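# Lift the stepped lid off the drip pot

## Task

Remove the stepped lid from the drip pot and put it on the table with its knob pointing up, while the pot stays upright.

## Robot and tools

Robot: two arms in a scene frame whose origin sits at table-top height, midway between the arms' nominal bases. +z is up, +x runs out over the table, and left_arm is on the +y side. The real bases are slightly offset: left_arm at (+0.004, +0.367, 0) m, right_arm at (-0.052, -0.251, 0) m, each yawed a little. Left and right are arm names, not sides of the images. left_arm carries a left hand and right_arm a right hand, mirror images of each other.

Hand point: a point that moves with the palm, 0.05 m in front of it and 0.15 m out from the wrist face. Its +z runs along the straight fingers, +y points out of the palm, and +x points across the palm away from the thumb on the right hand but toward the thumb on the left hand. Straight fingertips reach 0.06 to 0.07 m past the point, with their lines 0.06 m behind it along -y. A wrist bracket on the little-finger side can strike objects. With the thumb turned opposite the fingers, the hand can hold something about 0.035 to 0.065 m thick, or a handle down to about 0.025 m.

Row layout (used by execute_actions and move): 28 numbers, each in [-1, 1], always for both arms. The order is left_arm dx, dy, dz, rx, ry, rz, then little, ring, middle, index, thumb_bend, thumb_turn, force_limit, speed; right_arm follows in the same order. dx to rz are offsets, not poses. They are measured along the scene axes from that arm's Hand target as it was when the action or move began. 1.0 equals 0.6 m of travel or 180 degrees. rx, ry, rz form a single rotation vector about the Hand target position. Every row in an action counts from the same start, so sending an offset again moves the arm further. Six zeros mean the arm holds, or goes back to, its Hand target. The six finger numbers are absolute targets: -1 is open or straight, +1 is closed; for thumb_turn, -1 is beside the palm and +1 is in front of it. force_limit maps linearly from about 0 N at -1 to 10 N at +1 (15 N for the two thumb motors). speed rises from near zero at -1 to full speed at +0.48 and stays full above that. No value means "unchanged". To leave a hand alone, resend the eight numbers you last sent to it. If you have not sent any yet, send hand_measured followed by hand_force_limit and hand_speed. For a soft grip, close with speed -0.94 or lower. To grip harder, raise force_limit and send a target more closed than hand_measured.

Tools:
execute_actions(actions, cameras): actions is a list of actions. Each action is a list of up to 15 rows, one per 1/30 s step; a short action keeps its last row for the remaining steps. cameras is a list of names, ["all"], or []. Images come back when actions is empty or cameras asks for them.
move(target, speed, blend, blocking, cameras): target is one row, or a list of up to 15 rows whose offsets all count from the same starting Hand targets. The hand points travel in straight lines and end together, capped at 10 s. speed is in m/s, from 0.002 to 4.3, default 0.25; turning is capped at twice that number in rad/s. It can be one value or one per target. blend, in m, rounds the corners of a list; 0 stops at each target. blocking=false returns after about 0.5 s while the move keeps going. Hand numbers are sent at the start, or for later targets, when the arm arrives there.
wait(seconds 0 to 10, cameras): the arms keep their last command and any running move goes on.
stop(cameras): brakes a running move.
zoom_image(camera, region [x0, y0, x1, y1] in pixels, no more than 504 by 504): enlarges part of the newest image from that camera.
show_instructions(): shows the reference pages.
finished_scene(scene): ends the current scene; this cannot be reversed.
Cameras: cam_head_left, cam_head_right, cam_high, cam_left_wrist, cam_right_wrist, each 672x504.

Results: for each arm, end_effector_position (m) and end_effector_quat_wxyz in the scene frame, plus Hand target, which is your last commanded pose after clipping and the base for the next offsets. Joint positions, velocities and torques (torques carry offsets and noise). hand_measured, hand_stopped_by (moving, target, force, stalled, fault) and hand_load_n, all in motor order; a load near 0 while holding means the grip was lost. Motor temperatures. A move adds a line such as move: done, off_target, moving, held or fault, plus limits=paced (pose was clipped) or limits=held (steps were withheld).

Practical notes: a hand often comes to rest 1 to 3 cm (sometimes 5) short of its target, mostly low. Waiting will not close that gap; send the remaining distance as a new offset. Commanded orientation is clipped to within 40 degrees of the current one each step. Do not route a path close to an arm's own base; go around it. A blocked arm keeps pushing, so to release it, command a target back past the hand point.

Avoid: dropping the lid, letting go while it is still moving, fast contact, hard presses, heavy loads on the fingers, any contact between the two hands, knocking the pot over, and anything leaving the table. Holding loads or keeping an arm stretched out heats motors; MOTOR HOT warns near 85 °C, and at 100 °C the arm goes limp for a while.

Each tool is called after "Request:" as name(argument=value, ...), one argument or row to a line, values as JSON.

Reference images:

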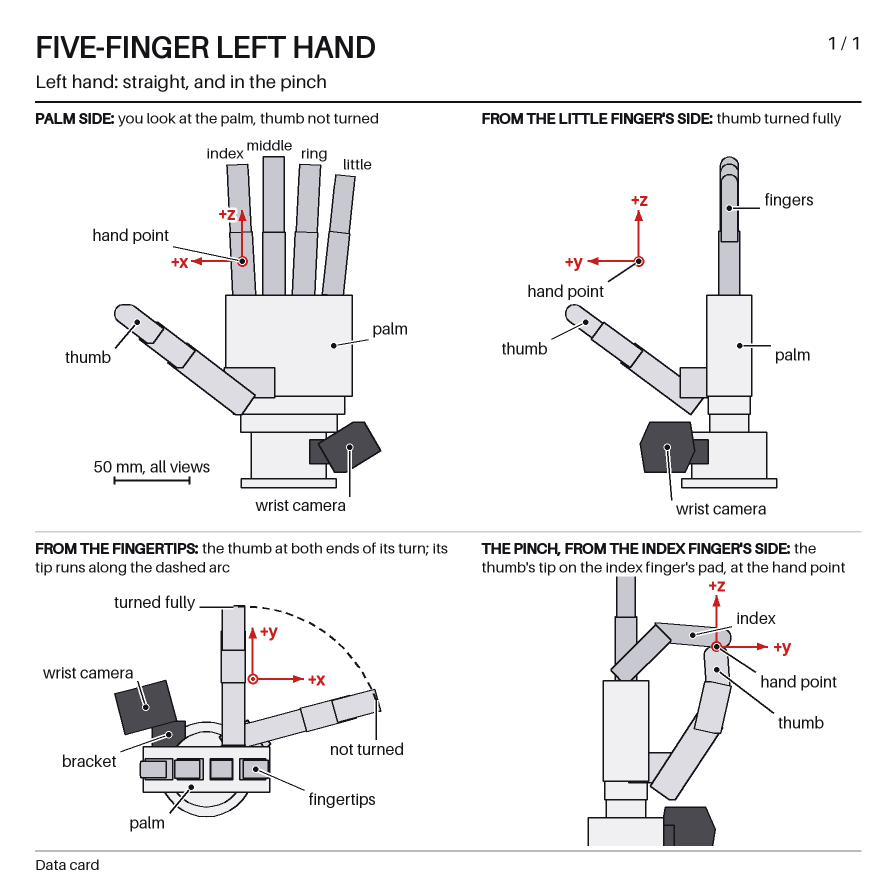

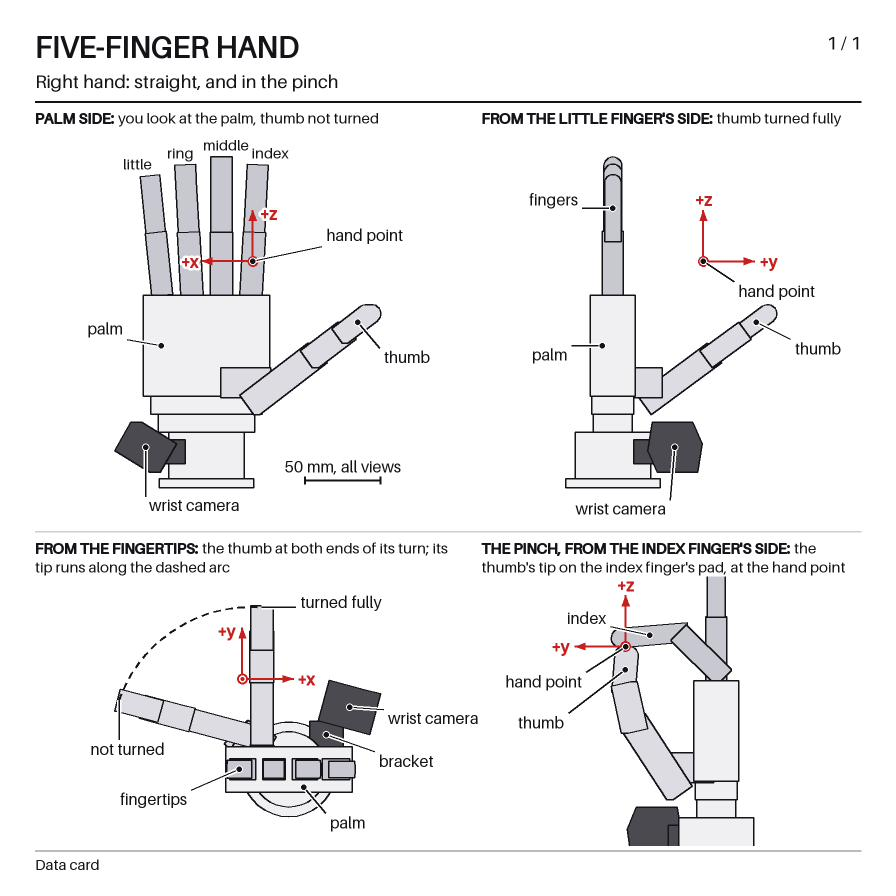

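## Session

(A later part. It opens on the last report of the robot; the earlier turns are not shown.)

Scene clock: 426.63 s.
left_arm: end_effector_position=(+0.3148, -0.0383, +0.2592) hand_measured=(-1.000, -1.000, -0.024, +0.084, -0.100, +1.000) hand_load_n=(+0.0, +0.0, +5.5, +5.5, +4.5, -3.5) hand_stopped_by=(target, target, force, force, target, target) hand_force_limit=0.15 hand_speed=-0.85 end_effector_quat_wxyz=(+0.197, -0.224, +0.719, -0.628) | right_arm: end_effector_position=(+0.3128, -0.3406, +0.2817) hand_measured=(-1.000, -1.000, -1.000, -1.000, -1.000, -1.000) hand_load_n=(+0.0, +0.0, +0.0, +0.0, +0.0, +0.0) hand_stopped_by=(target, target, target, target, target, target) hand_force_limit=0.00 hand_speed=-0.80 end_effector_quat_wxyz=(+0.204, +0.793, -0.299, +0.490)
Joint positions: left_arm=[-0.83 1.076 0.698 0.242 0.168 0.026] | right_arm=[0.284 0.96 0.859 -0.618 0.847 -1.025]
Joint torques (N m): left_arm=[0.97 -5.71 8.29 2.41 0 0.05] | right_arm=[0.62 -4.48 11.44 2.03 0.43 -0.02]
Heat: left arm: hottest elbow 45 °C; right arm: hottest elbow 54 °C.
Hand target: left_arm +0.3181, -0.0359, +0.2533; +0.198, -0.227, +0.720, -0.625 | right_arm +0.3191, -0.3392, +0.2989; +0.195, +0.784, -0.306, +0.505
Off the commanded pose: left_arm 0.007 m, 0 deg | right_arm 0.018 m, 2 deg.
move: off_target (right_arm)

Request:
move(
  target=[
    [0.003,0,0.08,0,0,0,-1,-1,0.35,0.4,-0.1,1,0.15,-0.85,0,0,0,0,0,0,-1,-1,-1,-1,-1,-1,0,-0.8],
    [0.003,0,0.2,0,0,0,-1,-1,0.35,0.4,-0.1,1,0.15,-0.85,0,0,0,0,0,0,-1,-1,-1,-1,-1,-1,0,-0.8],
  ],
  speed=0.08,
  cameras=["cam_left_wrist","cam_high"],
)

Scene clock: 433.70 s.
left_arm: end_effector_position=(+0.3113, -0.0334, +0.3333) hand_measured=(-1.000, -1.000, -0.024, +0.084, -0.100, +1.000) hand_load_n=(+0.0, +0.0, +0.0, +0.0, +0.0, +0.0) hand_stopped_by=(target, target, force, force, target, target) hand_force_limit=0.15 hand_speed=-0.85 end_effector_quat_wxyz=(+0.186, -0.234, +0.737, -0.606) | right_arm: end_effector_position=(+0.3128, -0.3406, +0.2817) hand_measured=(-1.000, -1.000, -1.000, -1.000, -1.000, -1.000) hand_load_n=(+0.0, +0.0, +0.5, +0.0, +0.0, +0.0) hand_stopped_by=(target, target, target, target, target, target) hand_force_limit=0.00 hand_speed=-0.80 end_effector_quat_wxyz=(+0.204, +0.793, -0.299, +0.490)
Joint positions: left_arm=[-0.826 1.01 0.899 -0.09 0.171 0.026] | right_arm=[0.284 0.96 0.859 -0.618 0.847 -1.025]
Joint torques (N m): left_arm=[1.03 -6.71 14.52 1.59 0.02 0.06] | right_arm=[0.67 -4.42 11.41 2.03 0.43 -0.01]
Heat: left arm: hottest elbow 45 °C; right arm: hottest elbow 54 °C.
Hand target: left_arm +0.3199, -0.0359, +0.3733; +0.198, -0.227, +0.720, -0.625 | right_arm +0.3191, -0.3392, +0.2989; +0.195, +0.784, -0.306, +0.505
Off the commanded pose: left_arm 0.041 m, 3 deg | right_arm 0.018 m, 2 deg.
move: off_target (left_arm, right_arm)
Images, in order (width x height): cam_high 672x504, cam_left_wrist 672x504.

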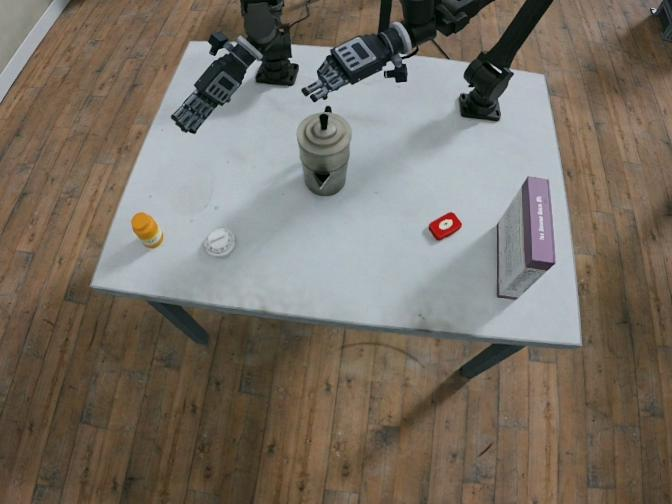

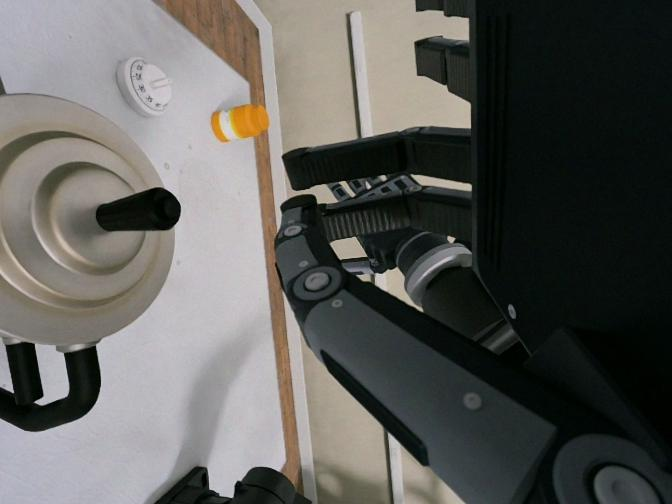

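Request:
move(
  target=[
    [0.001,-0.016,0.03,0,0,0,-1,-1,-0.45,-0.45,-0.1,1,0,0,0,0,0,0,0,0,-1,-1,-1,-1,-1,-1,0,-0.8],
    [0.001,-0.016,-0.147,0,0,0,-1,-1,-0.45,-0.45,-0.1,1,0,0,0,0,0,0,0,0,-1,-1,-1,-1,-1,-1,0,-0.8],
  ],
  speed=0.1,
  cameras=["cam_left_wrist","cam_head_left"],
)

Request:
zoom_image(
  camera="cam_head_left",
  region=[310, 220, 410, 300],
)

Scene clock: 454.67 s.
left_arm: end_effector_position=(+0.3221, -0.0418, +0.2856) hand_measured=(-1.000, -1.000, -0.450, -0.450, -0.100, +1.000) hand_load_n=(+0.0, +0.0, +0.0, +0.0, +0.0, +0.0) hand_stopped_by=(target, target, target, target, target, target) hand_force_limit=0.00 hand_speed=0.00 end_effector_quat_wxyz=(+0.199, -0.230, +0.722, -0.621) | right_arm: end_effector_position=(+0.3128, -0.3406, +0.2817) hand_measured=(-1.000, -1.000, -1.000, -1.000, -1.000, -1.000) hand_load_n=(+0.0, +0.0, +0.0, +0.0, +0.0, +0.0) hand_stopped_by=(target, target, target, target, target, target) hand_force_limit=0.00 hand_speed=-0.80 end_effector_quat_wxyz=(+0.204, +0.793, -0.299, +0.490)
Joint positions: left_arm=[-0.828 1.069 0.778 0.139 0.159 0.026] | right_arm=[0.284 0.96 0.859 -0.618 0.847 -1.025]
Joint torques (N m): left_arm=[-0.21 -6.12 8.7 2.92 -0.21 0.03] | right_arm=[0.62 -4.42 11.44 2.03 0.42 -0.01]
Heat: left arm: hottest elbow 49 °C; right arm: hottest elbow 54 °C.
Hand target: left_arm +0.3204, -0.0455, +0.2850; +0.198, -0.227, +0.720, -0.625 | right_arm +0.3191, -0.3392, +0.2989; +0.195, +0.784, -0.306, +0.505
Off the commanded pose: left_arm 0.004 m, 1 deg | right_arm 0.018 m, 2 deg.
move: off_target (right_arm)
Images, in order (width x height): cam_head_left 672x504, cam_left_wrist 672x504.

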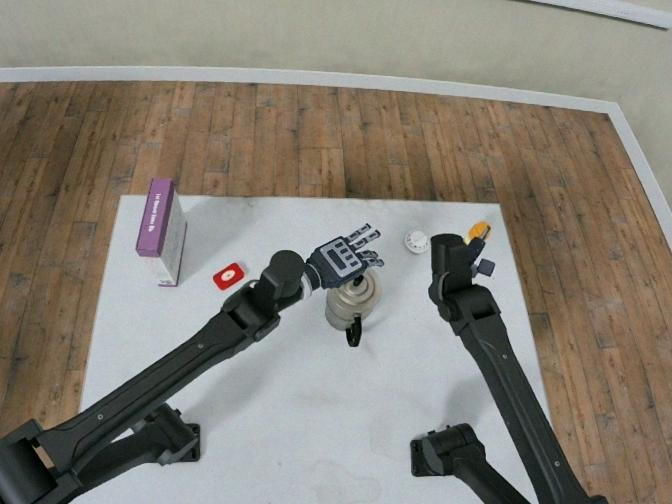

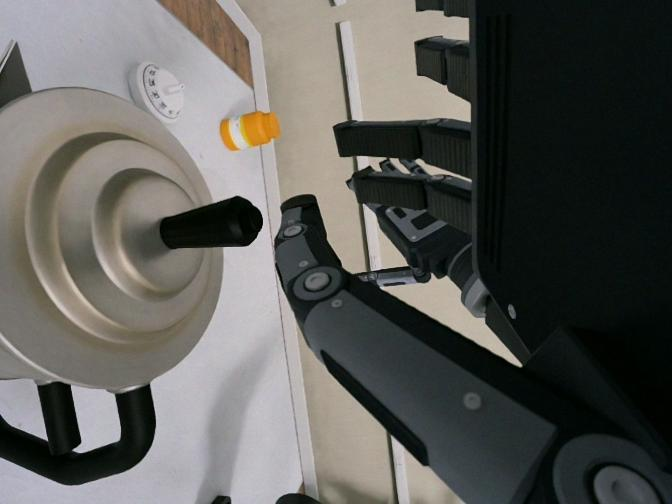

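Scaled by 5.040 from the camera's 672x504 image, which has a finer 960x720 frame.

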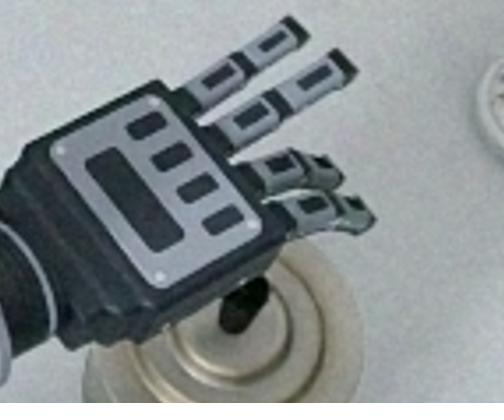

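Request:
move(
  target=[-0.004,0.0,-0.035,0,0,0,-1,-1,-0.45,-0.45,-0.1,1,0,0,0,0,0,0,0,0,-1,-1,-1,-1,-1,-1,0,-0.8],
  speed=0.08,
  cameras=["cam_left_wrist"],
)

Request:
zoom_image(
  camera="cam_left_wrist",
  region=[160, 90, 440, 300],
)

Scene clock: 467.10 s.
left_arm: end_effector_position=(+0.3204, -0.0416, +0.2665) hand_measured=(-1.000, -1.000, -0.450, -0.450, -0.100, +1.000) hand_load_n=(+0.0, +0.0, -0.5, +0.0, +0.0, +0.0) hand_stopped_by=(target, target, target, target, target, target) hand_force_limit=0.00 hand_speed=0.00 end_effector_quat_wxyz=(+0.200, -0.230, +0.721, -0.622) | right_arm: end_effector_position=(+0.3128, -0.3406, +0.2817) hand_measured=(-1.000, -1.000, -1.000, -1.000, -1.000, -1.000) hand_load_n=(+0.0, +0.0, +0.0, +0.0, +0.0, +0.0) hand_stopped_by=(target, target, target, target, target, target) hand_force_limit=0.00 hand_speed=-0.80 end_effector_quat_wxyz=(+0.204, +0.793, -0.299, +0.490)
Joint positions: left_arm=[-0.831 1.084 0.733 0.203 0.154 0.026] | right_arm=[0.284 0.96 0.859 -0.618 0.847 -1.025]
Joint torques (N m): left_arm=[-0.32 -6.01 8.42 2.93 -0.21 0.02] | right_arm=[0.56 -4.48 11.44 2.02 0.42 -0.01]
Heat: left arm: hottest elbow 48 °C; right arm: hottest elbow 54 °C.
Hand target: left_arm +0.3180, -0.0455, +0.2639; +0.198, -0.227, +0.720, -0.625 | right_arm +0.3191, -0.3392, +0.2989; +0.195, +0.784, -0.306, +0.505
Off the commanded pose: left_arm 0.005 m, 1 deg | right_arm 0.018 m, 2 deg.
move: off_target (right_arm)
Images, in order (width x height): cam_left_wrist 672x504.

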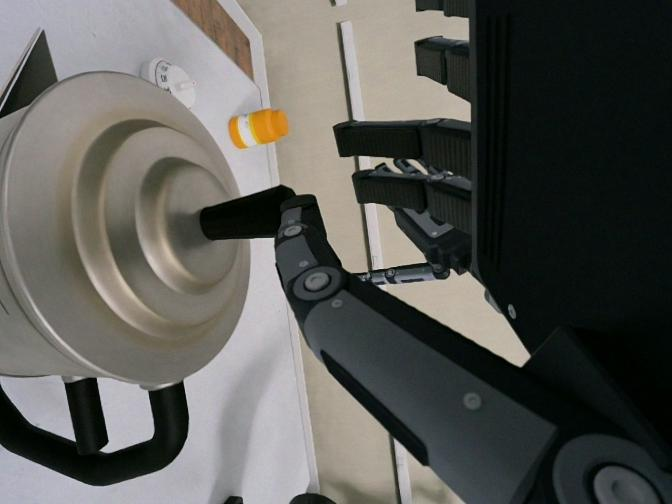

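Scaled by 1.800 from the camera's 672x504 image, which has a finer 960x720 frame.

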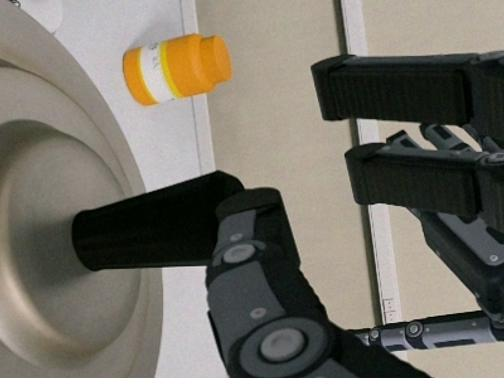

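Request:
move(
  target=[-0.006,0.002,-0.027,0,0,0,-1,-1,-0.45,-0.45,-0.1,1,0,0,0,0,0,0,0,0,-1,-1,-1,-1,-1,-1,0,-0.8],
  speed=0.06,
  cameras=["cam_left_wrist","cam_high"],
)

Request:
zoom_image(
  camera="cam_left_wrist",
  region=[160, 90, 440, 300],
)

Request:
zoom_image(
  camera="cam_high",
  region=[280, 80, 360, 150],
)

Scene clock: 482.27 s.
left_arm: end_effector_position=(+0.3170, -0.0406, +0.2514) hand_measured=(-1.000, -1.000, -0.450, -0.450, -0.100, +1.000) hand_load_n=(+0.0, +0.0, +0.0, +0.0, +0.0, +0.0) hand_stopped_by=(target, target, target, target, target, target) hand_force_limit=0.00 hand_speed=0.00 end_effector_quat_wxyz=(+0.200, -0.229, +0.721, -0.623) | right_arm: end_effector_position=(+0.3128, -0.3406, +0.2817) hand_measured=(-1.000, -1.000, -1.000, -1.000, -1.000, -1.000) hand_load_n=(+0.0, +0.0, +0.0, +0.0, +0.0, +0.0) hand_stopped_by=(target, target, target, target, target, target) hand_force_limit=0.00 hand_speed=-0.80 end_effector_quat_wxyz=(+0.204, +0.793, -0.299, +0.490)
Joint positions: left_arm=[-0.837 1.093 0.695 0.252 0.148 0.026] | right_arm=[0.284 0.96 0.859 -0.618 0.847 -1.025]
Joint torques (N m): left_arm=[-0.32 -5.77 8.23 2.92 -0.21 0.02] | right_arm=[0.62 -4.42 11.44 2.03 0.43 -0.01]
Heat: left arm: hottest elbow 48 °C; right arm: hottest elbow 54 °C.
Hand target: left_arm +0.3145, -0.0443, +0.2480; +0.198, -0.227, +0.720, -0.625 | right_arm +0.3191, -0.3392, +0.2989; +0.195, +0.784, -0.306, +0.505
Off the commanded pose: left_arm 0.006 m, 0 deg | right_arm 0.018 m, 2 deg.
move: off_target (right_arm)
Images, in order (width x height): cam_high 672x504, cam_left_wrist 672x504.

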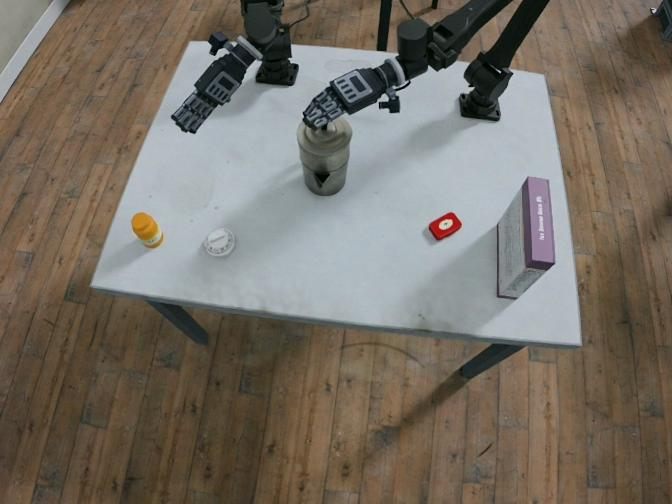

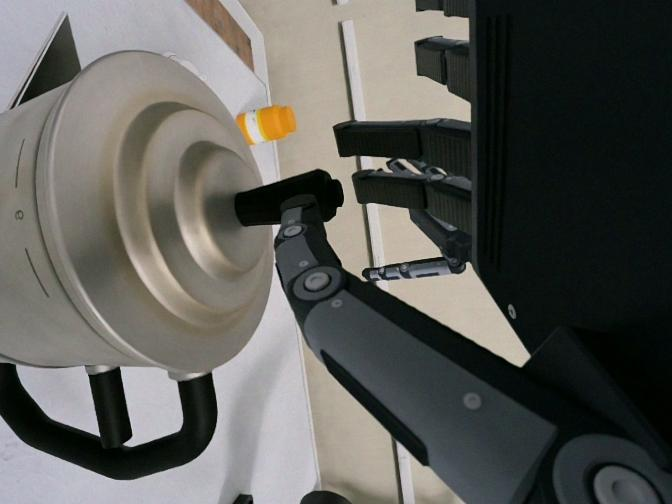

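Scaled by 1.800 from the camera's 672x504 image, which has a finer 960x720 frame.

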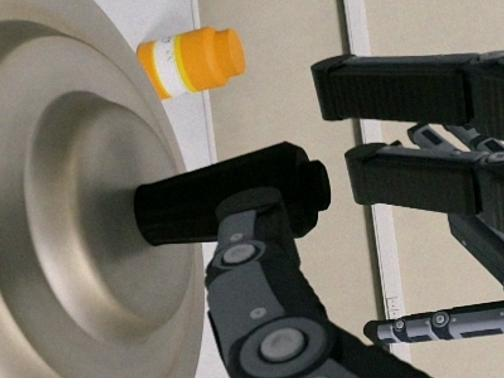

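Scaled by 6.300 from the camera's 672x504 image, which has a finer 960x720 frame.

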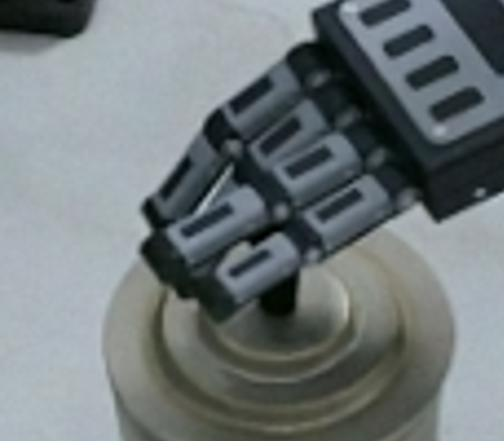

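Request:
move(
  target=[0,0,0,0,0,0,-1,-1,0.15,0.15,-0.1,1,-0.6,-0.85,0,0,0,0,0,0,-1,-1,-1,-1,-1,-1,0,-0.8],
  speed=0.05,
  cameras=["cam_left_wrist","cam_high"],
)

Request:
zoom_image(
  camera="cam_left_wrist",
  region=[160, 90, 440, 300],
)

Request:
zoom_image(
  camera="cam_high",
  region=[280, 80, 360, 150],
)

Scene clock: 495.00 s.
left_arm: end_effector_position=(+0.3174, -0.0412, +0.2528) hand_measured=(-1.000, -1.000, -0.050, -0.022, -0.100, +1.000) hand_load_n=(+0.0, +0.0, +3.5, +4.0, +3.5, +0.0) hand_stopped_by=(target, target, force, force, target, target) hand_force_limit=-0.60 hand_speed=-0.85 end_effector_quat_wxyz=(+0.202, -0.228, +0.719, -0.625) | right_arm: end_effector_position=(+0.3128, -0.3406, +0.2817) hand_measured=(-1.000, -1.000, -1.000, -1.000, -1.000, -1.000) hand_load_n=(+0.0, +0.0, +0.0, +0.0, +0.0, +0.0) hand_stopped_by=(target, target, target, target, target, target) hand_force_limit=0.00 hand_speed=-0.80 end_effector_quat_wxyz=(+0.204, +0.793, -0.299, +0.490)
Joint positions: left_arm=[-0.838 1.093 0.695 0.259 0.146 0.026] | right_arm=[0.284 0.96 0.859 -0.618 0.847 -1.025]
Joint torques (N m): left_arm=[-0.21 -5.83 8.23 2.63 -0.11 0.02] | right_arm=[0.67 -4.42 11.45 2.04 0.42 -0.02]
Heat: left arm: hottest elbow 47 °C; right arm: hottest elbow 54 °C.
Hand target: left_arm +0.3144, -0.0444, +0.2477; +0.198, -0.227, +0.720, -0.625 | right_arm +0.3191, -0.3392, +0.2989; +0.195, +0.784, -0.306, +0.505
Off the commanded pose: left_arm 0.006 m, 0 deg | right_arm 0.018 m, 2 deg.
move: off_target (right_arm)
Images, in order (width x height): cam_high 672x504, cam_left_wrist 672x504.

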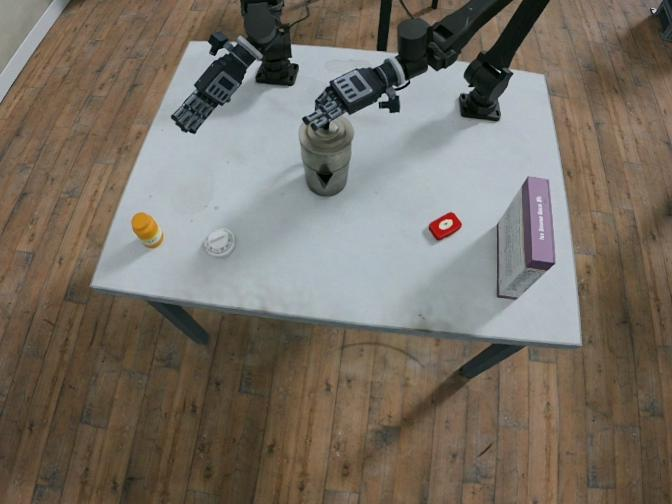

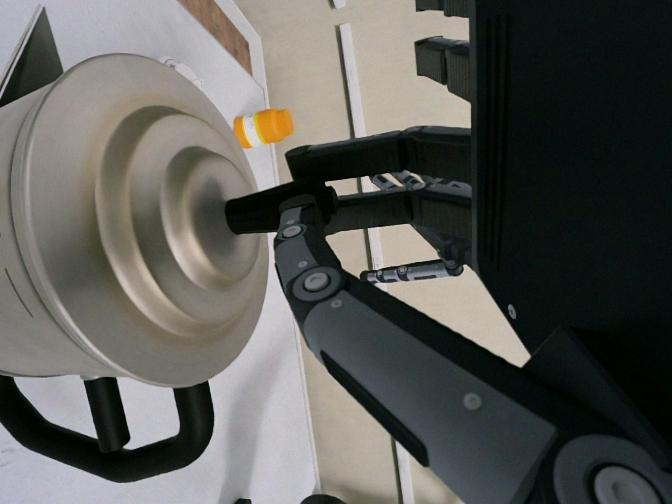

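Scaled by 1.800 from the camera's 672x504 image, which has a finer 960x720 frame.

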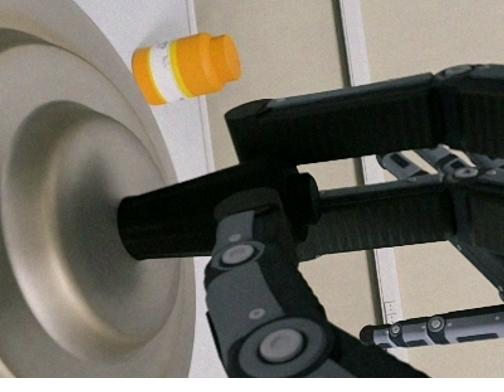

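Scaled by 6.300 from the camera's 672x504 image, which has a finer 960x720 frame.

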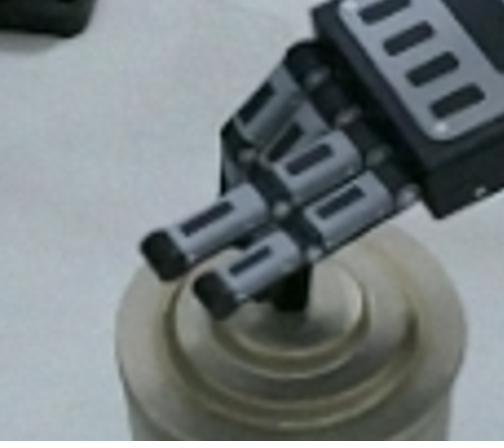

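Request:
move(
  target=[0,0,0,0,0,0,-1,-1,0.25,0.25,-0.1,1,0.1,-0.85,0,0,0,0,0,0,-1,-1,-1,-1,-1,-1,0,-0.8],
  speed=0.05,
)

Scene clock: 498.83 s.
left_arm: end_effector_position=(+0.3174, -0.0413, +0.2530) hand_measured=(-1.000, -1.000, -0.040, -0.012, -0.100, +1.000) hand_load_n=(+0.0, +0.0, +6.0, +6.0, +5.0, -0.5) hand_stopped_by=(target, target, force, force, target, target) hand_force_limit=0.10 hand_speed=-0.85 end_effector_quat_wxyz=(+0.202, -0.228, +0.719, -0.625) | right_arm: end_effector_position=(+0.3128, -0.3406, +0.2817) hand_measured=(-1.000, -1.000, -1.000, -1.000, -1.000, -1.000) hand_load_n=(+0.0, +0.0, +0.0, +0.0, +0.0, +0.0) hand_stopped_by=(target, target, target, target, target, target) hand_force_limit=0.00 hand_speed=-0.80 end_effector_quat_wxyz=(+0.204, +0.793, -0.299, +0.490)
Joint positions: left_arm=[-0.838 1.093 0.695 0.259 0.146 0.026] | right_arm=[0.284 0.96 0.859 -0.618 0.847 -1.025]
Joint torques (N m): left_arm=[-0.21 -5.83 8.23 2.61 -0.11 0.02] | right_arm=[0.67 -4.42 11.44 2.02 0.43 -0.02]
Heat: left arm: hottest elbow 46 °C; right arm: hottest elbow 54 °C.
Hand target: left_arm +0.3144, -0.0444, +0.2478; +0.198, -0.227, +0.720, -0.625 | right_arm +0.3191, -0.3392, +0.2989; +0.195, +0.784, -0.306, +0.505
Off the commanded pose: left_arm 0.007 m, 0 deg | right_arm 0.018 m, 2 deg.
move: off_target (right_arm)

Request:
move(
  target=[0,0,0,0,0,0,-1,-1,0.4,0.4,-0.1,1,0.4,-0.85,0,0,0,0,0,0,-1,-1,-1,-1,-1,-1,0,-0.8],
  speed=0.05,
)

Request:
move(
  target=[0.002,0,0.06,0,0,0,-1,-1,0.4,0.4,-0.1,1,0.4,-0.85,0,0,0,0,0,0,-1,-1,-1,-1,-1,-1,0,-0.8],
  speed=0.06,
  cameras=["cam_left_wrist","cam_high"],
)

Scene clock: 507.20 s.
left_arm: end_effector_position=(+0.3175, -0.0414, +0.2534) hand_measured=(-1.000, -1.000, -0.030, -0.002, -0.102, +1.000) hand_load_n=(+0.0, +0.0, +9.0, +8.0, +7.0, -0.5) hand_stopped_by=(target, target, force, force, target, target) hand_force_limit=0.40 hand_speed=-0.85 end_effector_quat_wxyz=(+0.202, -0.228, +0.718, -0.625) | right_arm: end_effector_position=(+0.3128, -0.3406, +0.2817) hand_measured=(-1.000, -1.000, -1.000, -1.000, -1.000, -1.000) hand_load_n=(+0.0, +0.0, +0.0, +0.0, +0.0, +0.0) hand_stopped_by=(target, target, target, target, target, target) hand_force_limit=0.00 hand_speed=-0.80 end_effector_quat_wxyz=(+0.204, +0.793, -0.299, +0.490)
Joint positions: left_arm=[-0.838 1.093 0.695 0.261 0.146 0.026] | right_arm=[0.284 0.96 0.859 -0.618 0.847 -1.025]
Joint torques (N m): left_arm=[-0.21 -5.83 8.23 2.54 -0.11 0.02] | right_arm=[0.62 -4.42 11.44 2.02 0.42 -0.01]
Motor temperatures (°C): left_arm=[28 31 46 29 26 26] | right_arm=[33 30 55 27 25 26]
Heat: left arm: hottest elbow 46 °C; right arm: hottest elbow 55 °C.
Hand target: left_arm +0.3144, -0.0444, +0.2478; +0.198, -0.227, +0.720, -0.625 | right_arm +0.3191, -0.3392, +0.2989; +0.195, +0.784, -0.306, +0.505
Off the commanded pose: left_arm 0.007 m, 1 deg | right_arm 0.018 m, 2 deg.
move: off_target (right_arm)

Scene clock: 508.17 s.
left_arm: end_effector_position=(+0.3120, -0.0357, +0.2550) hand_measured=(-1.000, -1.000, -0.030, -0.002, -0.102, +1.000) hand_load_n=(+0.0, +0.0, +7.5, +7.0, +13.5, +0.0) hand_stopped_by=(target, target, force, force, target, target) hand_force_limit=0.40 hand_speed=-0.85 end_effector_quat_wxyz=(+0.195, -0.234, +0.730, -0.612) | right_arm: end_effector_position=(+0.3128, -0.3406, +0.2817) hand_measured=(-1.000, -1.000, -1.000, -1.000, -1.000, -1.000) hand_load_n=(+0.0, +0.5, +0.0, +0.0, +0.0, +0.0) hand_stopped_by=(target, target, target, target, target, target) hand_force_limit=0.00 hand_speed=-0.80 end_effector_quat_wxyz=(+0.204, +0.793, -0.299, +0.490)
Joint positions: left_arm=[-0.838 1.067 0.71 0.179 0.146 0.025] | right_arm=[0.284 0.96 0.859 -0.618 0.847 -1.025]
Joint torques (N m): left_arm=[-0.03 -6.95 13.04 1.2 0.01 0.02] | right_arm=[0.62 -4.48 11.44 2.03 0.42 -0.01]
Motor temperatures (°C): left_arm=[28 31 46 29 26 26] | right_arm=[33 30 55 27 25 26]
Heat: left arm: hottest elbow 46 °C; right arm: hottest elbow 55 °C.
Hand target: left_arm +0.3156, -0.0444, +0.2838; +0.198, -0.227, +0.720, -0.625 | right_arm +0.3191, -0.3392, +0.2989; +0.195, +0.784, -0.306, +0.505
Off the commanded pose: left_arm 0.030 m, 2 deg | right_arm 0.018 m, 2 deg.
move: off_target (left_arm, right_arm)
Images, in order (width x height): cam_high 672x504, cam_left_wrist 672x504.

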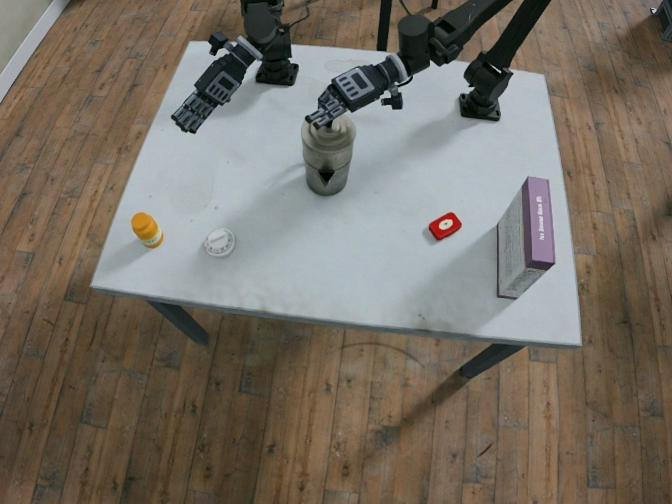

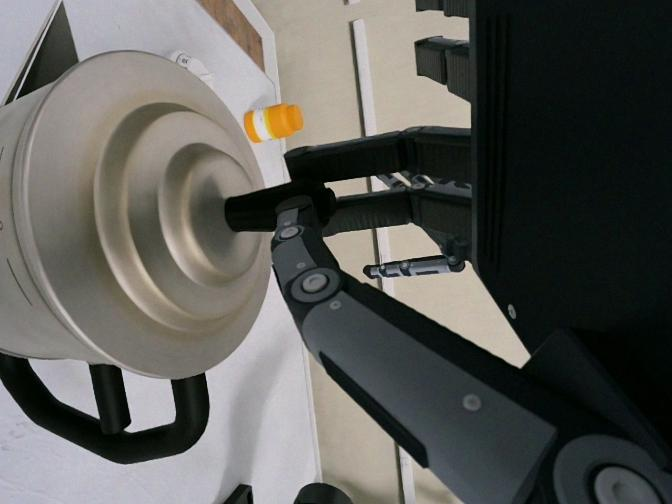

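Request:
move(
  target=[0.012,-0.008,0.07,0,0,0,-1,-1,0.4,0.4,-0.1,1,0.4,-0.85,0,0,0,0,0,0,-1,-1,-1,-1,-1,-1,0,-0.8],
  speed=0.08,
  cameras=["cam_high","cam_left_wrist"],
)

Scene clock: 535.83 s.
left_arm: end_effector_position=(+0.3148, -0.0399, +0.2807) hand_measured=(-1.000, -1.000, -0.030, -0.002, -0.102, +1.000) hand_load_n=(+0.0, +0.0, +7.5, +6.5, +11.0, -0.5) hand_stopped_by=(target, target, force, force, target, target) hand_force_limit=0.40 hand_speed=-0.85 end_effector_quat_wxyz=(+0.188, -0.237, +0.740, -0.600) | right_arm: end_effector_position=(+0.3128, -0.3406, +0.2817) hand_measured=(-1.000, -1.000, -1.000, -1.000, -1.000, -1.000) hand_load_n=(+0.0, +0.0, +0.0, +0.0, +0.0, +0.0) hand_stopped_by=(target, target, target, target, target, target) hand_force_limit=0.00 hand_speed=-0.80 end_effector_quat_wxyz=(+0.204, +0.793, -0.299, +0.490)
Joint positions: left_arm=[-0.838 1.061 0.8 0.049 0.151 0.025] | right_arm=[0.284 0.96 0.859 -0.618 0.847 -1.025]
Joint torques (N m): left_arm=[0.38 -7.53 14.64 1.76 0.03 0.03] | right_arm=[0.67 -4.42 11.43 2.03 0.42 -0.01]
Motor temperatures (°C): left_arm=[28 32 52 29 26 26] | right_arm=[33 30 55 27 25 26]
Heat: left arm: hottest elbow 52 °C; right arm: hottest elbow 55 °C.
Hand target: left_arm +0.3228, -0.0492, +0.3259; +0.198, -0.227, +0.720, -0.625 | right_arm +0.3191, -0.3392, +0.2989; +0.195, +0.784, -0.306, +0.505
Off the commanded pose: left_arm 0.047 m, 4 deg | right_arm 0.018 m, 2 deg.
move: off_target (left_arm, right_arm)
Images, in order (width x height): cam_high 672x504, cam_left_wrist 672x504.

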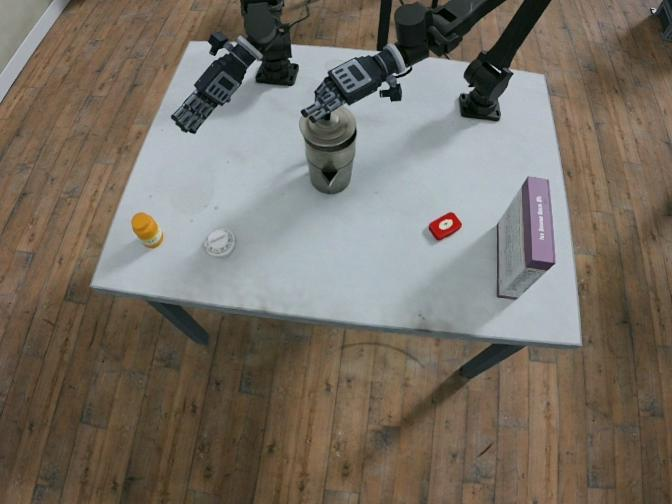

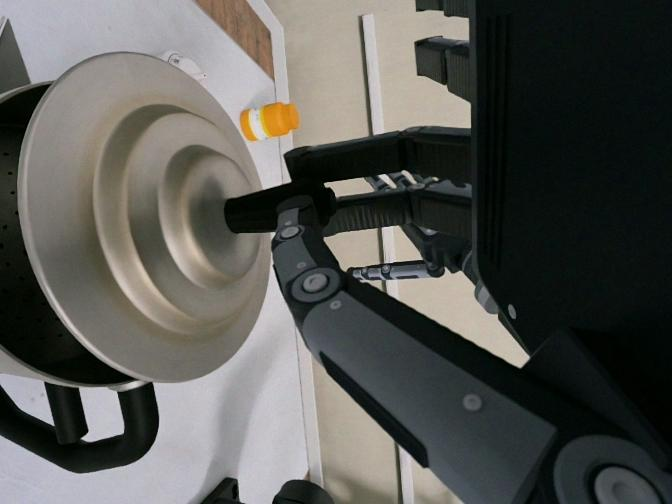

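Request:
move(
  target=[0,0,0.1,0,0,0,-1,-1,0.4,0.4,-0.1,1,0.4,-0.85,0,0,0,0,0,0,-1,-1,-1,-1,-1,-1,0,-0.8],
  speed=0.1,
  cameras=["cam_high","cam_left_wrist"],
)

Scene clock: 540.00 s.
left_arm: end_effector_position=(+0.3176, -0.0428, +0.3408) hand_measured=(-1.000, -1.000, -0.030, -0.002, -0.102, +1.000) hand_load_n=(+0.0, +0.0, +7.5, +7.0, +11.0, -0.5) hand_stopped_by=(target, target, force, force, target, target) hand_force_limit=0.40 hand_speed=-0.85 end_effector_quat_wxyz=(+0.188, -0.237, +0.740, -0.601) | right_arm: end_effector_position=(+0.3128, -0.3406, +0.2817) hand_measured=(-1.000, -1.000, -1.000, -1.000, -1.000, -1.000) hand_load_n=(-0.5, +0.0, +0.0, +0.0, +0.0, +0.0) hand_stopped_by=(target, target, target, target, target, target) hand_force_limit=0.00 hand_speed=-0.80 end_effector_quat_wxyz=(+0.204, +0.793, -0.299, +0.490)
Joint positions: left_arm=[-0.838 1.041 0.945 -0.115 0.151 0.025] | right_arm=[0.284 0.96 0.859 -0.618 0.847 -1.025]
Joint torques (N m): left_arm=[0.38 -7.3 14.98 1.76 0.02 0.03] | right_arm=[0.62 -4.42 11.44 2.03 0.42 -0.01]
Motor temperatures (°C): left_arm=[28 32 53 29 26 26] | right_arm=[33 30 55 27 25 26]
Heat: left arm: hottest elbow 53 °C; right arm: hottest elbow 55 °C.
Hand target: left_arm +0.3228, -0.0492, +0.3859; +0.198, -0.227, +0.720, -0.625 | right_arm +0.3191, -0.3392, +0.2989; +0.195, +0.784, -0.306, +0.505
Off the commanded pose: left_arm 0.046 m, 4 deg | right_arm 0.018 m, 2 deg.
move: off_target (left_arm, right_arm)
Images, in order (width x height): cam_high 672x504, cam_left_wrist 672x504.

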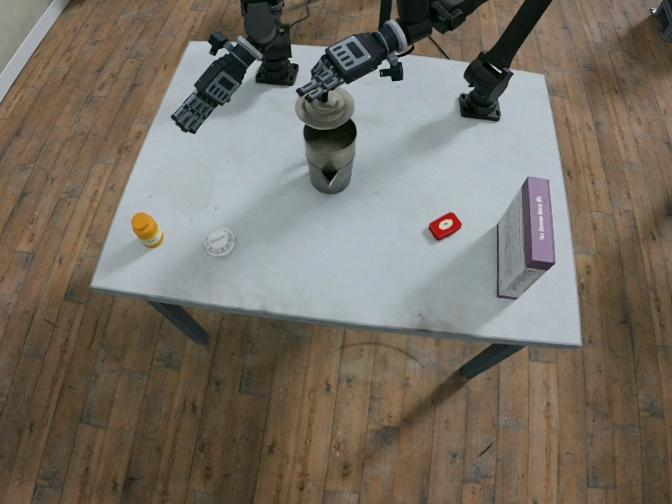

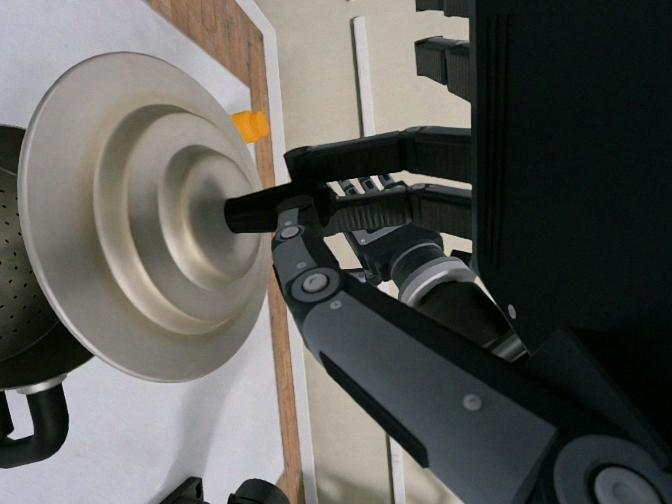

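Request:
move(
  target=[0.01,0.28,0,0,0,0,-1,-1,0.4,0.4,-0.1,1,0.4,-0.85,0,0,0,0,0,0,-1,-1,-1,-1,-1,-1,0,-0.8],
  speed=0.13,
  cameras=["cam_high"],
)

Request:
move(
  target=[0,0,-0.3,0,0,0,-1,-1,0.4,0.4,-0.1,1,0.4,-0.85,0,0,0,0,0,0,-1,-1,-1,-1,-1,-1,0,-0.8],
  speed=0.12,
  cameras=["cam_high"],
)

Scene clock: 547.60 s.
left_arm: end_effector_position=(+0.3317, +0.1172, +0.3870) hand_measured=(-1.000, -1.000, -0.030, -0.002, -0.102, +1.000) hand_load_n=(+0.0, -0.5, +7.5, +7.0, +11.0, -0.5) hand_stopped_by=(target, target, force, force, target, target) hand_force_limit=0.40 hand_speed=-0.85 end_effector_quat_wxyz=(+0.197, -0.229, +0.719, -0.626) | right_arm: end_effector_position=(+0.3128, -0.3406, +0.2817) hand_measured=(-1.000, -1.000, -1.000, -1.000, -1.000, -1.000) hand_load_n=(-0.5, +0.0, +0.0, +0.0, +0.0, +0.0) hand_stopped_by=(target, target, target, target, target, target) hand_force_limit=0.00 hand_speed=-0.80 end_effector_quat_wxyz=(+0.204, +0.793, -0.299, +0.490)
Joint positions: left_arm=[-0.35 0.801 0.896 -0.267 0.634 0.099] | right_arm=[0.284 0.96 0.859 -0.618 0.847 -1.025]
Joint torques (N m): left_arm=[0.5 -3.84 8.92 1.58 0.11 0.11] | right_arm=[0.67 -4.37 11.45 2.02 0.42 -0.01]
Motor temperatures (°C): left_arm=[28 32 55 29 26 26] | right_arm=[33 30 55 27 25 26]
Heat: left arm: hottest elbow 55 °C; right arm: hottest elbow 55 °C.
Hand target: left_arm +0.3288, +0.1189, +0.3859; +0.198, -0.227, +0.720, -0.625 | right_arm +0.3191, -0.3392, +0.2989; +0.195, +0.784, -0.306, +0.505
Off the commanded pose: left_arm 0.004 m, 0 deg | right_arm 0.018 m, 2 deg.
move: off_target (right_arm)
Images, in order (width x height): cam_high 672x504.

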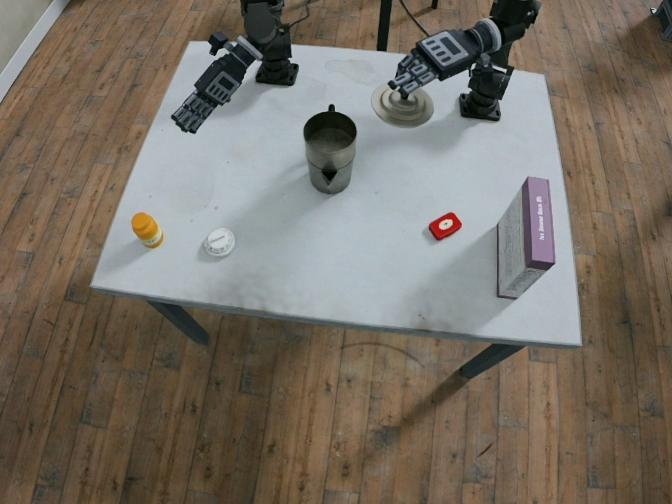

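Scene clock: 549.63 s.
left_arm: end_effector_position=(+0.3265, +0.1191, +0.2015) hand_measured=(-1.000, -1.000, -0.030, -0.002, -0.102, +1.000) hand_load_n=(+0.0, +0.0, +7.5, +7.0, +11.0, -0.5) hand_stopped_by=(target, target, force, force, target, target) hand_force_limit=0.40 hand_speed=-0.85 end_effector_quat_wxyz=(+0.190, -0.235, +0.724, -0.620) | right_arm: end_effector_position=(+0.3128, -0.3406, +0.2817) hand_measured=(-1.000, -1.000, -1.000, -1.000, -1.000, -1.000) hand_load_n=(+0.0, +0.0, +0.0, +0.0, +0.0, +0.0) hand_stopped_by=(target, target, target, target, target, target) hand_force_limit=0.00 hand_speed=-0.80 end_effector_quat_wxyz=(+0.204, +0.793, -0.299, +0.490)
Joint positions: left_arm=[-0.35 0.897 0.456 0.242 0.634 0.102] | right_arm=[0.284 0.96 0.859 -0.618 0.847 -1.025]
Joint torques (N m): left_arm=[0.44 -3.37 8.49 2.89 0.11 0.09] | right_arm=[0.56 -4.48 11.45 2.02 0.42 -0.01]
Motor temperatures (°C): left_arm=[28 32 55 29 26 26] | right_arm=[33 30 55 27 25 26]
Heat: left arm: hottest elbow 55 °C; right arm: hottest elbow 55 °C.
Hand target: left_arm +0.3288, +0.1189, +0.2059; +0.198, -0.227, +0.720, -0.625 | right_arm +0.3191, -0.3392, +0.2989; +0.195, +0.784, -0.306, +0.505
Off the commanded pose: left_arm 0.005 m, 2 deg | right_arm 0.018 m, 2 deg.
move: off_target (right_arm)
Images, in order (width x height): cam_high 672x504.

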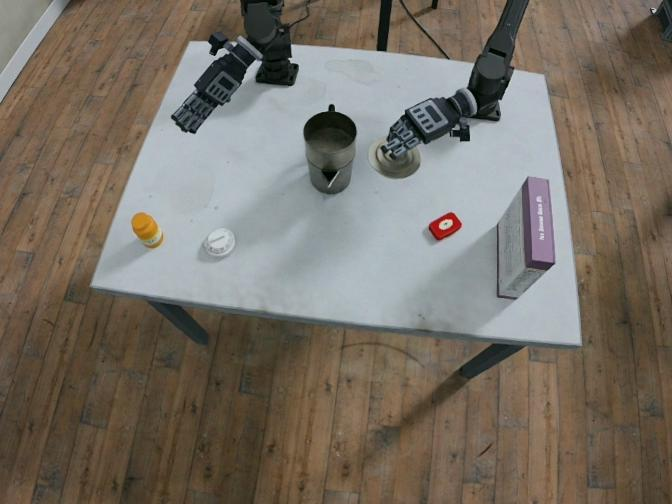

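Request:
move(
  target=[
    [0,0,-0.17,0,0,0,-1,-1,0.4,0.4,-0.1,1,0.4,-0.85,0,0,0,0,0,0,-1,-1,-1,-1,-1,-1,0,-0.8],
  ],
  speed=0.1,
  cameras=["cam_head_left"],
)

Request:
move(
  target=[0,0,-0.03,0,0,0,-1,-1,0.4,0.4,-0.1,1,0.4,-0.85,0,0,0,0,0,0,-1,-1,-1,-1,-1,-1,0,-0.8],
  speed=0.05,
  cameras=["cam_head_left","cam_left_wrist"],
)

Scene clock: 557.30 s.
left_arm: end_effector_position=(+0.3274, +0.1189, +0.0998) hand_measured=(-1.000, -1.000, -0.030, -0.002, -0.102, +1.000) hand_load_n=(+0.0, +0.0, +7.5, +7.0, +11.0, -0.5) hand_stopped_by=(target, target, force, force, target, target) hand_force_limit=0.40 hand_speed=-0.85 end_effector_quat_wxyz=(+0.191, -0.235, +0.724, -0.620) | right_arm: end_effector_position=(+0.3128, -0.3406, +0.2817) hand_measured=(-1.000, -1.000, -1.000, -1.000, -1.000, -1.000) hand_load_n=(+0.0, -0.5, +0.0, +0.0, +0.0, +0.0) hand_stopped_by=(target, target, target, target, target, target) hand_force_limit=0.00 hand_speed=-0.80 end_effector_quat_wxyz=(+0.204, +0.793, -0.299, +0.490)
Joint positions: left_arm=[-0.35 1.22 0.294 0.729 0.634 0.103] | right_arm=[0.284 0.96 0.859 -0.618 0.847 -1.025]
Joint torques (N m): left_arm=[0.5 -5.13 5.85 2.91 0.12 0.08] | right_arm=[0.62 -4.48 11.41 2.04 0.42 -0.01]
Motor temperatures (°C): left_arm=[28 32 53 29 26 26] | right_arm=[33 30 55 27 25 26]
Heat: left arm: hottest elbow 53 °C; right arm: hottest elbow 55 °C.
Hand target: left_arm +0.3288, +0.1189, +0.1038; +0.198, -0.227, +0.720, -0.625 | right_arm +0.3191, -0.3392, +0.2989; +0.195, +0.784, -0.306, +0.505
Off the commanded pose: left_arm 0.004 m, 1 deg | right_arm 0.018 m, 2 deg.
move: off_target (right_arm)
Images, in order (width x height): cam_head_left 672x504.

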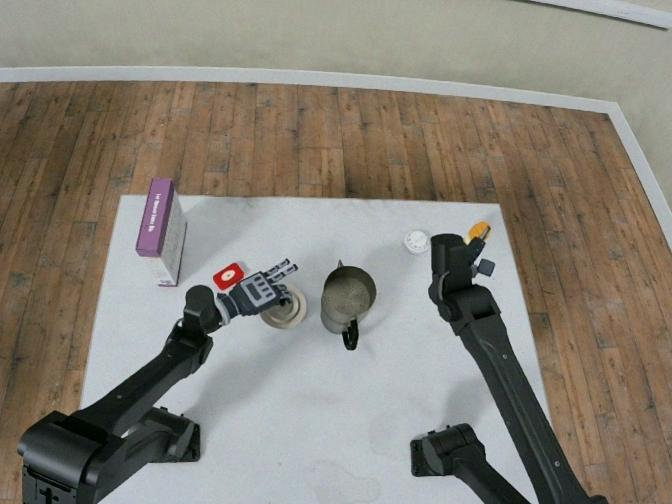

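Scene clock: 558.23 s.
left_arm: end_effector_position=(+0.3283, +0.1186, +0.0839) hand_measured=(-1.000, -1.000, -0.030, -0.002, -0.102, +1.000) hand_load_n=(+0.0, +0.0, +7.5, +7.0, +11.0, +0.0) hand_stopped_by=(target, target, force, force, target, target) hand_force_limit=0.40 hand_speed=-0.85 end_effector_quat_wxyz=(+0.193, -0.233, +0.723, -0.621) | right_arm: end_effector_position=(+0.3128, -0.3406, +0.2817) hand_measured=(-1.000, -1.000, -1.000, -1.000, -1.000, -1.000) hand_load_n=(+0.0, +0.0, +0.0, +0.0, +0.0, +0.0) hand_stopped_by=(target, target, target, target, target, target) hand_force_limit=0.00 hand_speed=-0.80 end_effector_quat_wxyz=(+0.204, +0.793, -0.299, +0.490)
Joint positions: left_arm=[-0.35 1.303 0.278 0.834 0.634 0.103] | right_arm=[0.284 0.96 0.859 -0.618 0.847 -1.025]
Joint torques (N m): left_arm=[0.5 -5.25 5.04 2.89 0.12 0.08] | right_arm=[0.62 -4.42 11.43 2.03 0.42 -0.01]
Motor temperatures (°C): left_arm=[28 32 53 29 26 26] | right_arm=[33 30 55 27 25 26]
Heat: left arm: hottest elbow 53 °C; right arm: hottest elbow 55 °C.
Hand target: left_arm +0.3287, +0.1189, +0.0857; +0.198, -0.227, +0.720, -0.625 | right_arm +0.3191, -0.3392, +0.2989; +0.195, +0.784, -0.306, +0.505
Off the commanded pose: left_arm 0.002 m, 1 deg | right_arm 0.018 m, 2 deg.
move: off_target (right_arm)
Images, in order (width x height): cam_head_left 672x504, cam_left_wrist 672x504.

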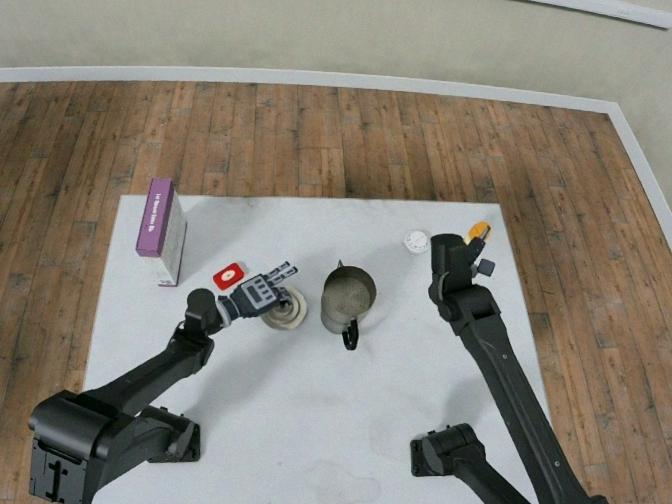

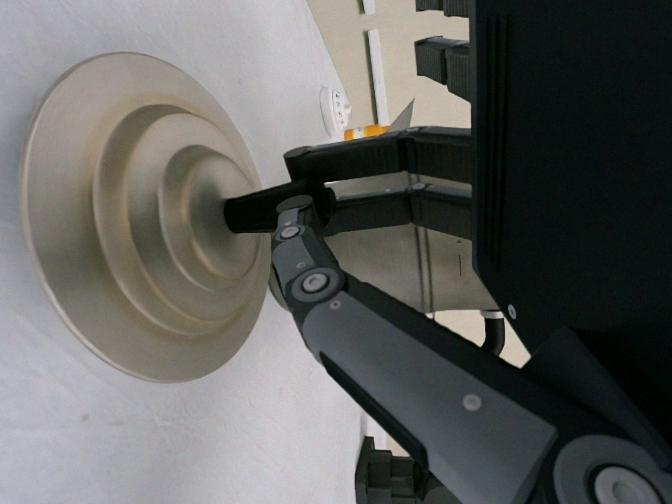

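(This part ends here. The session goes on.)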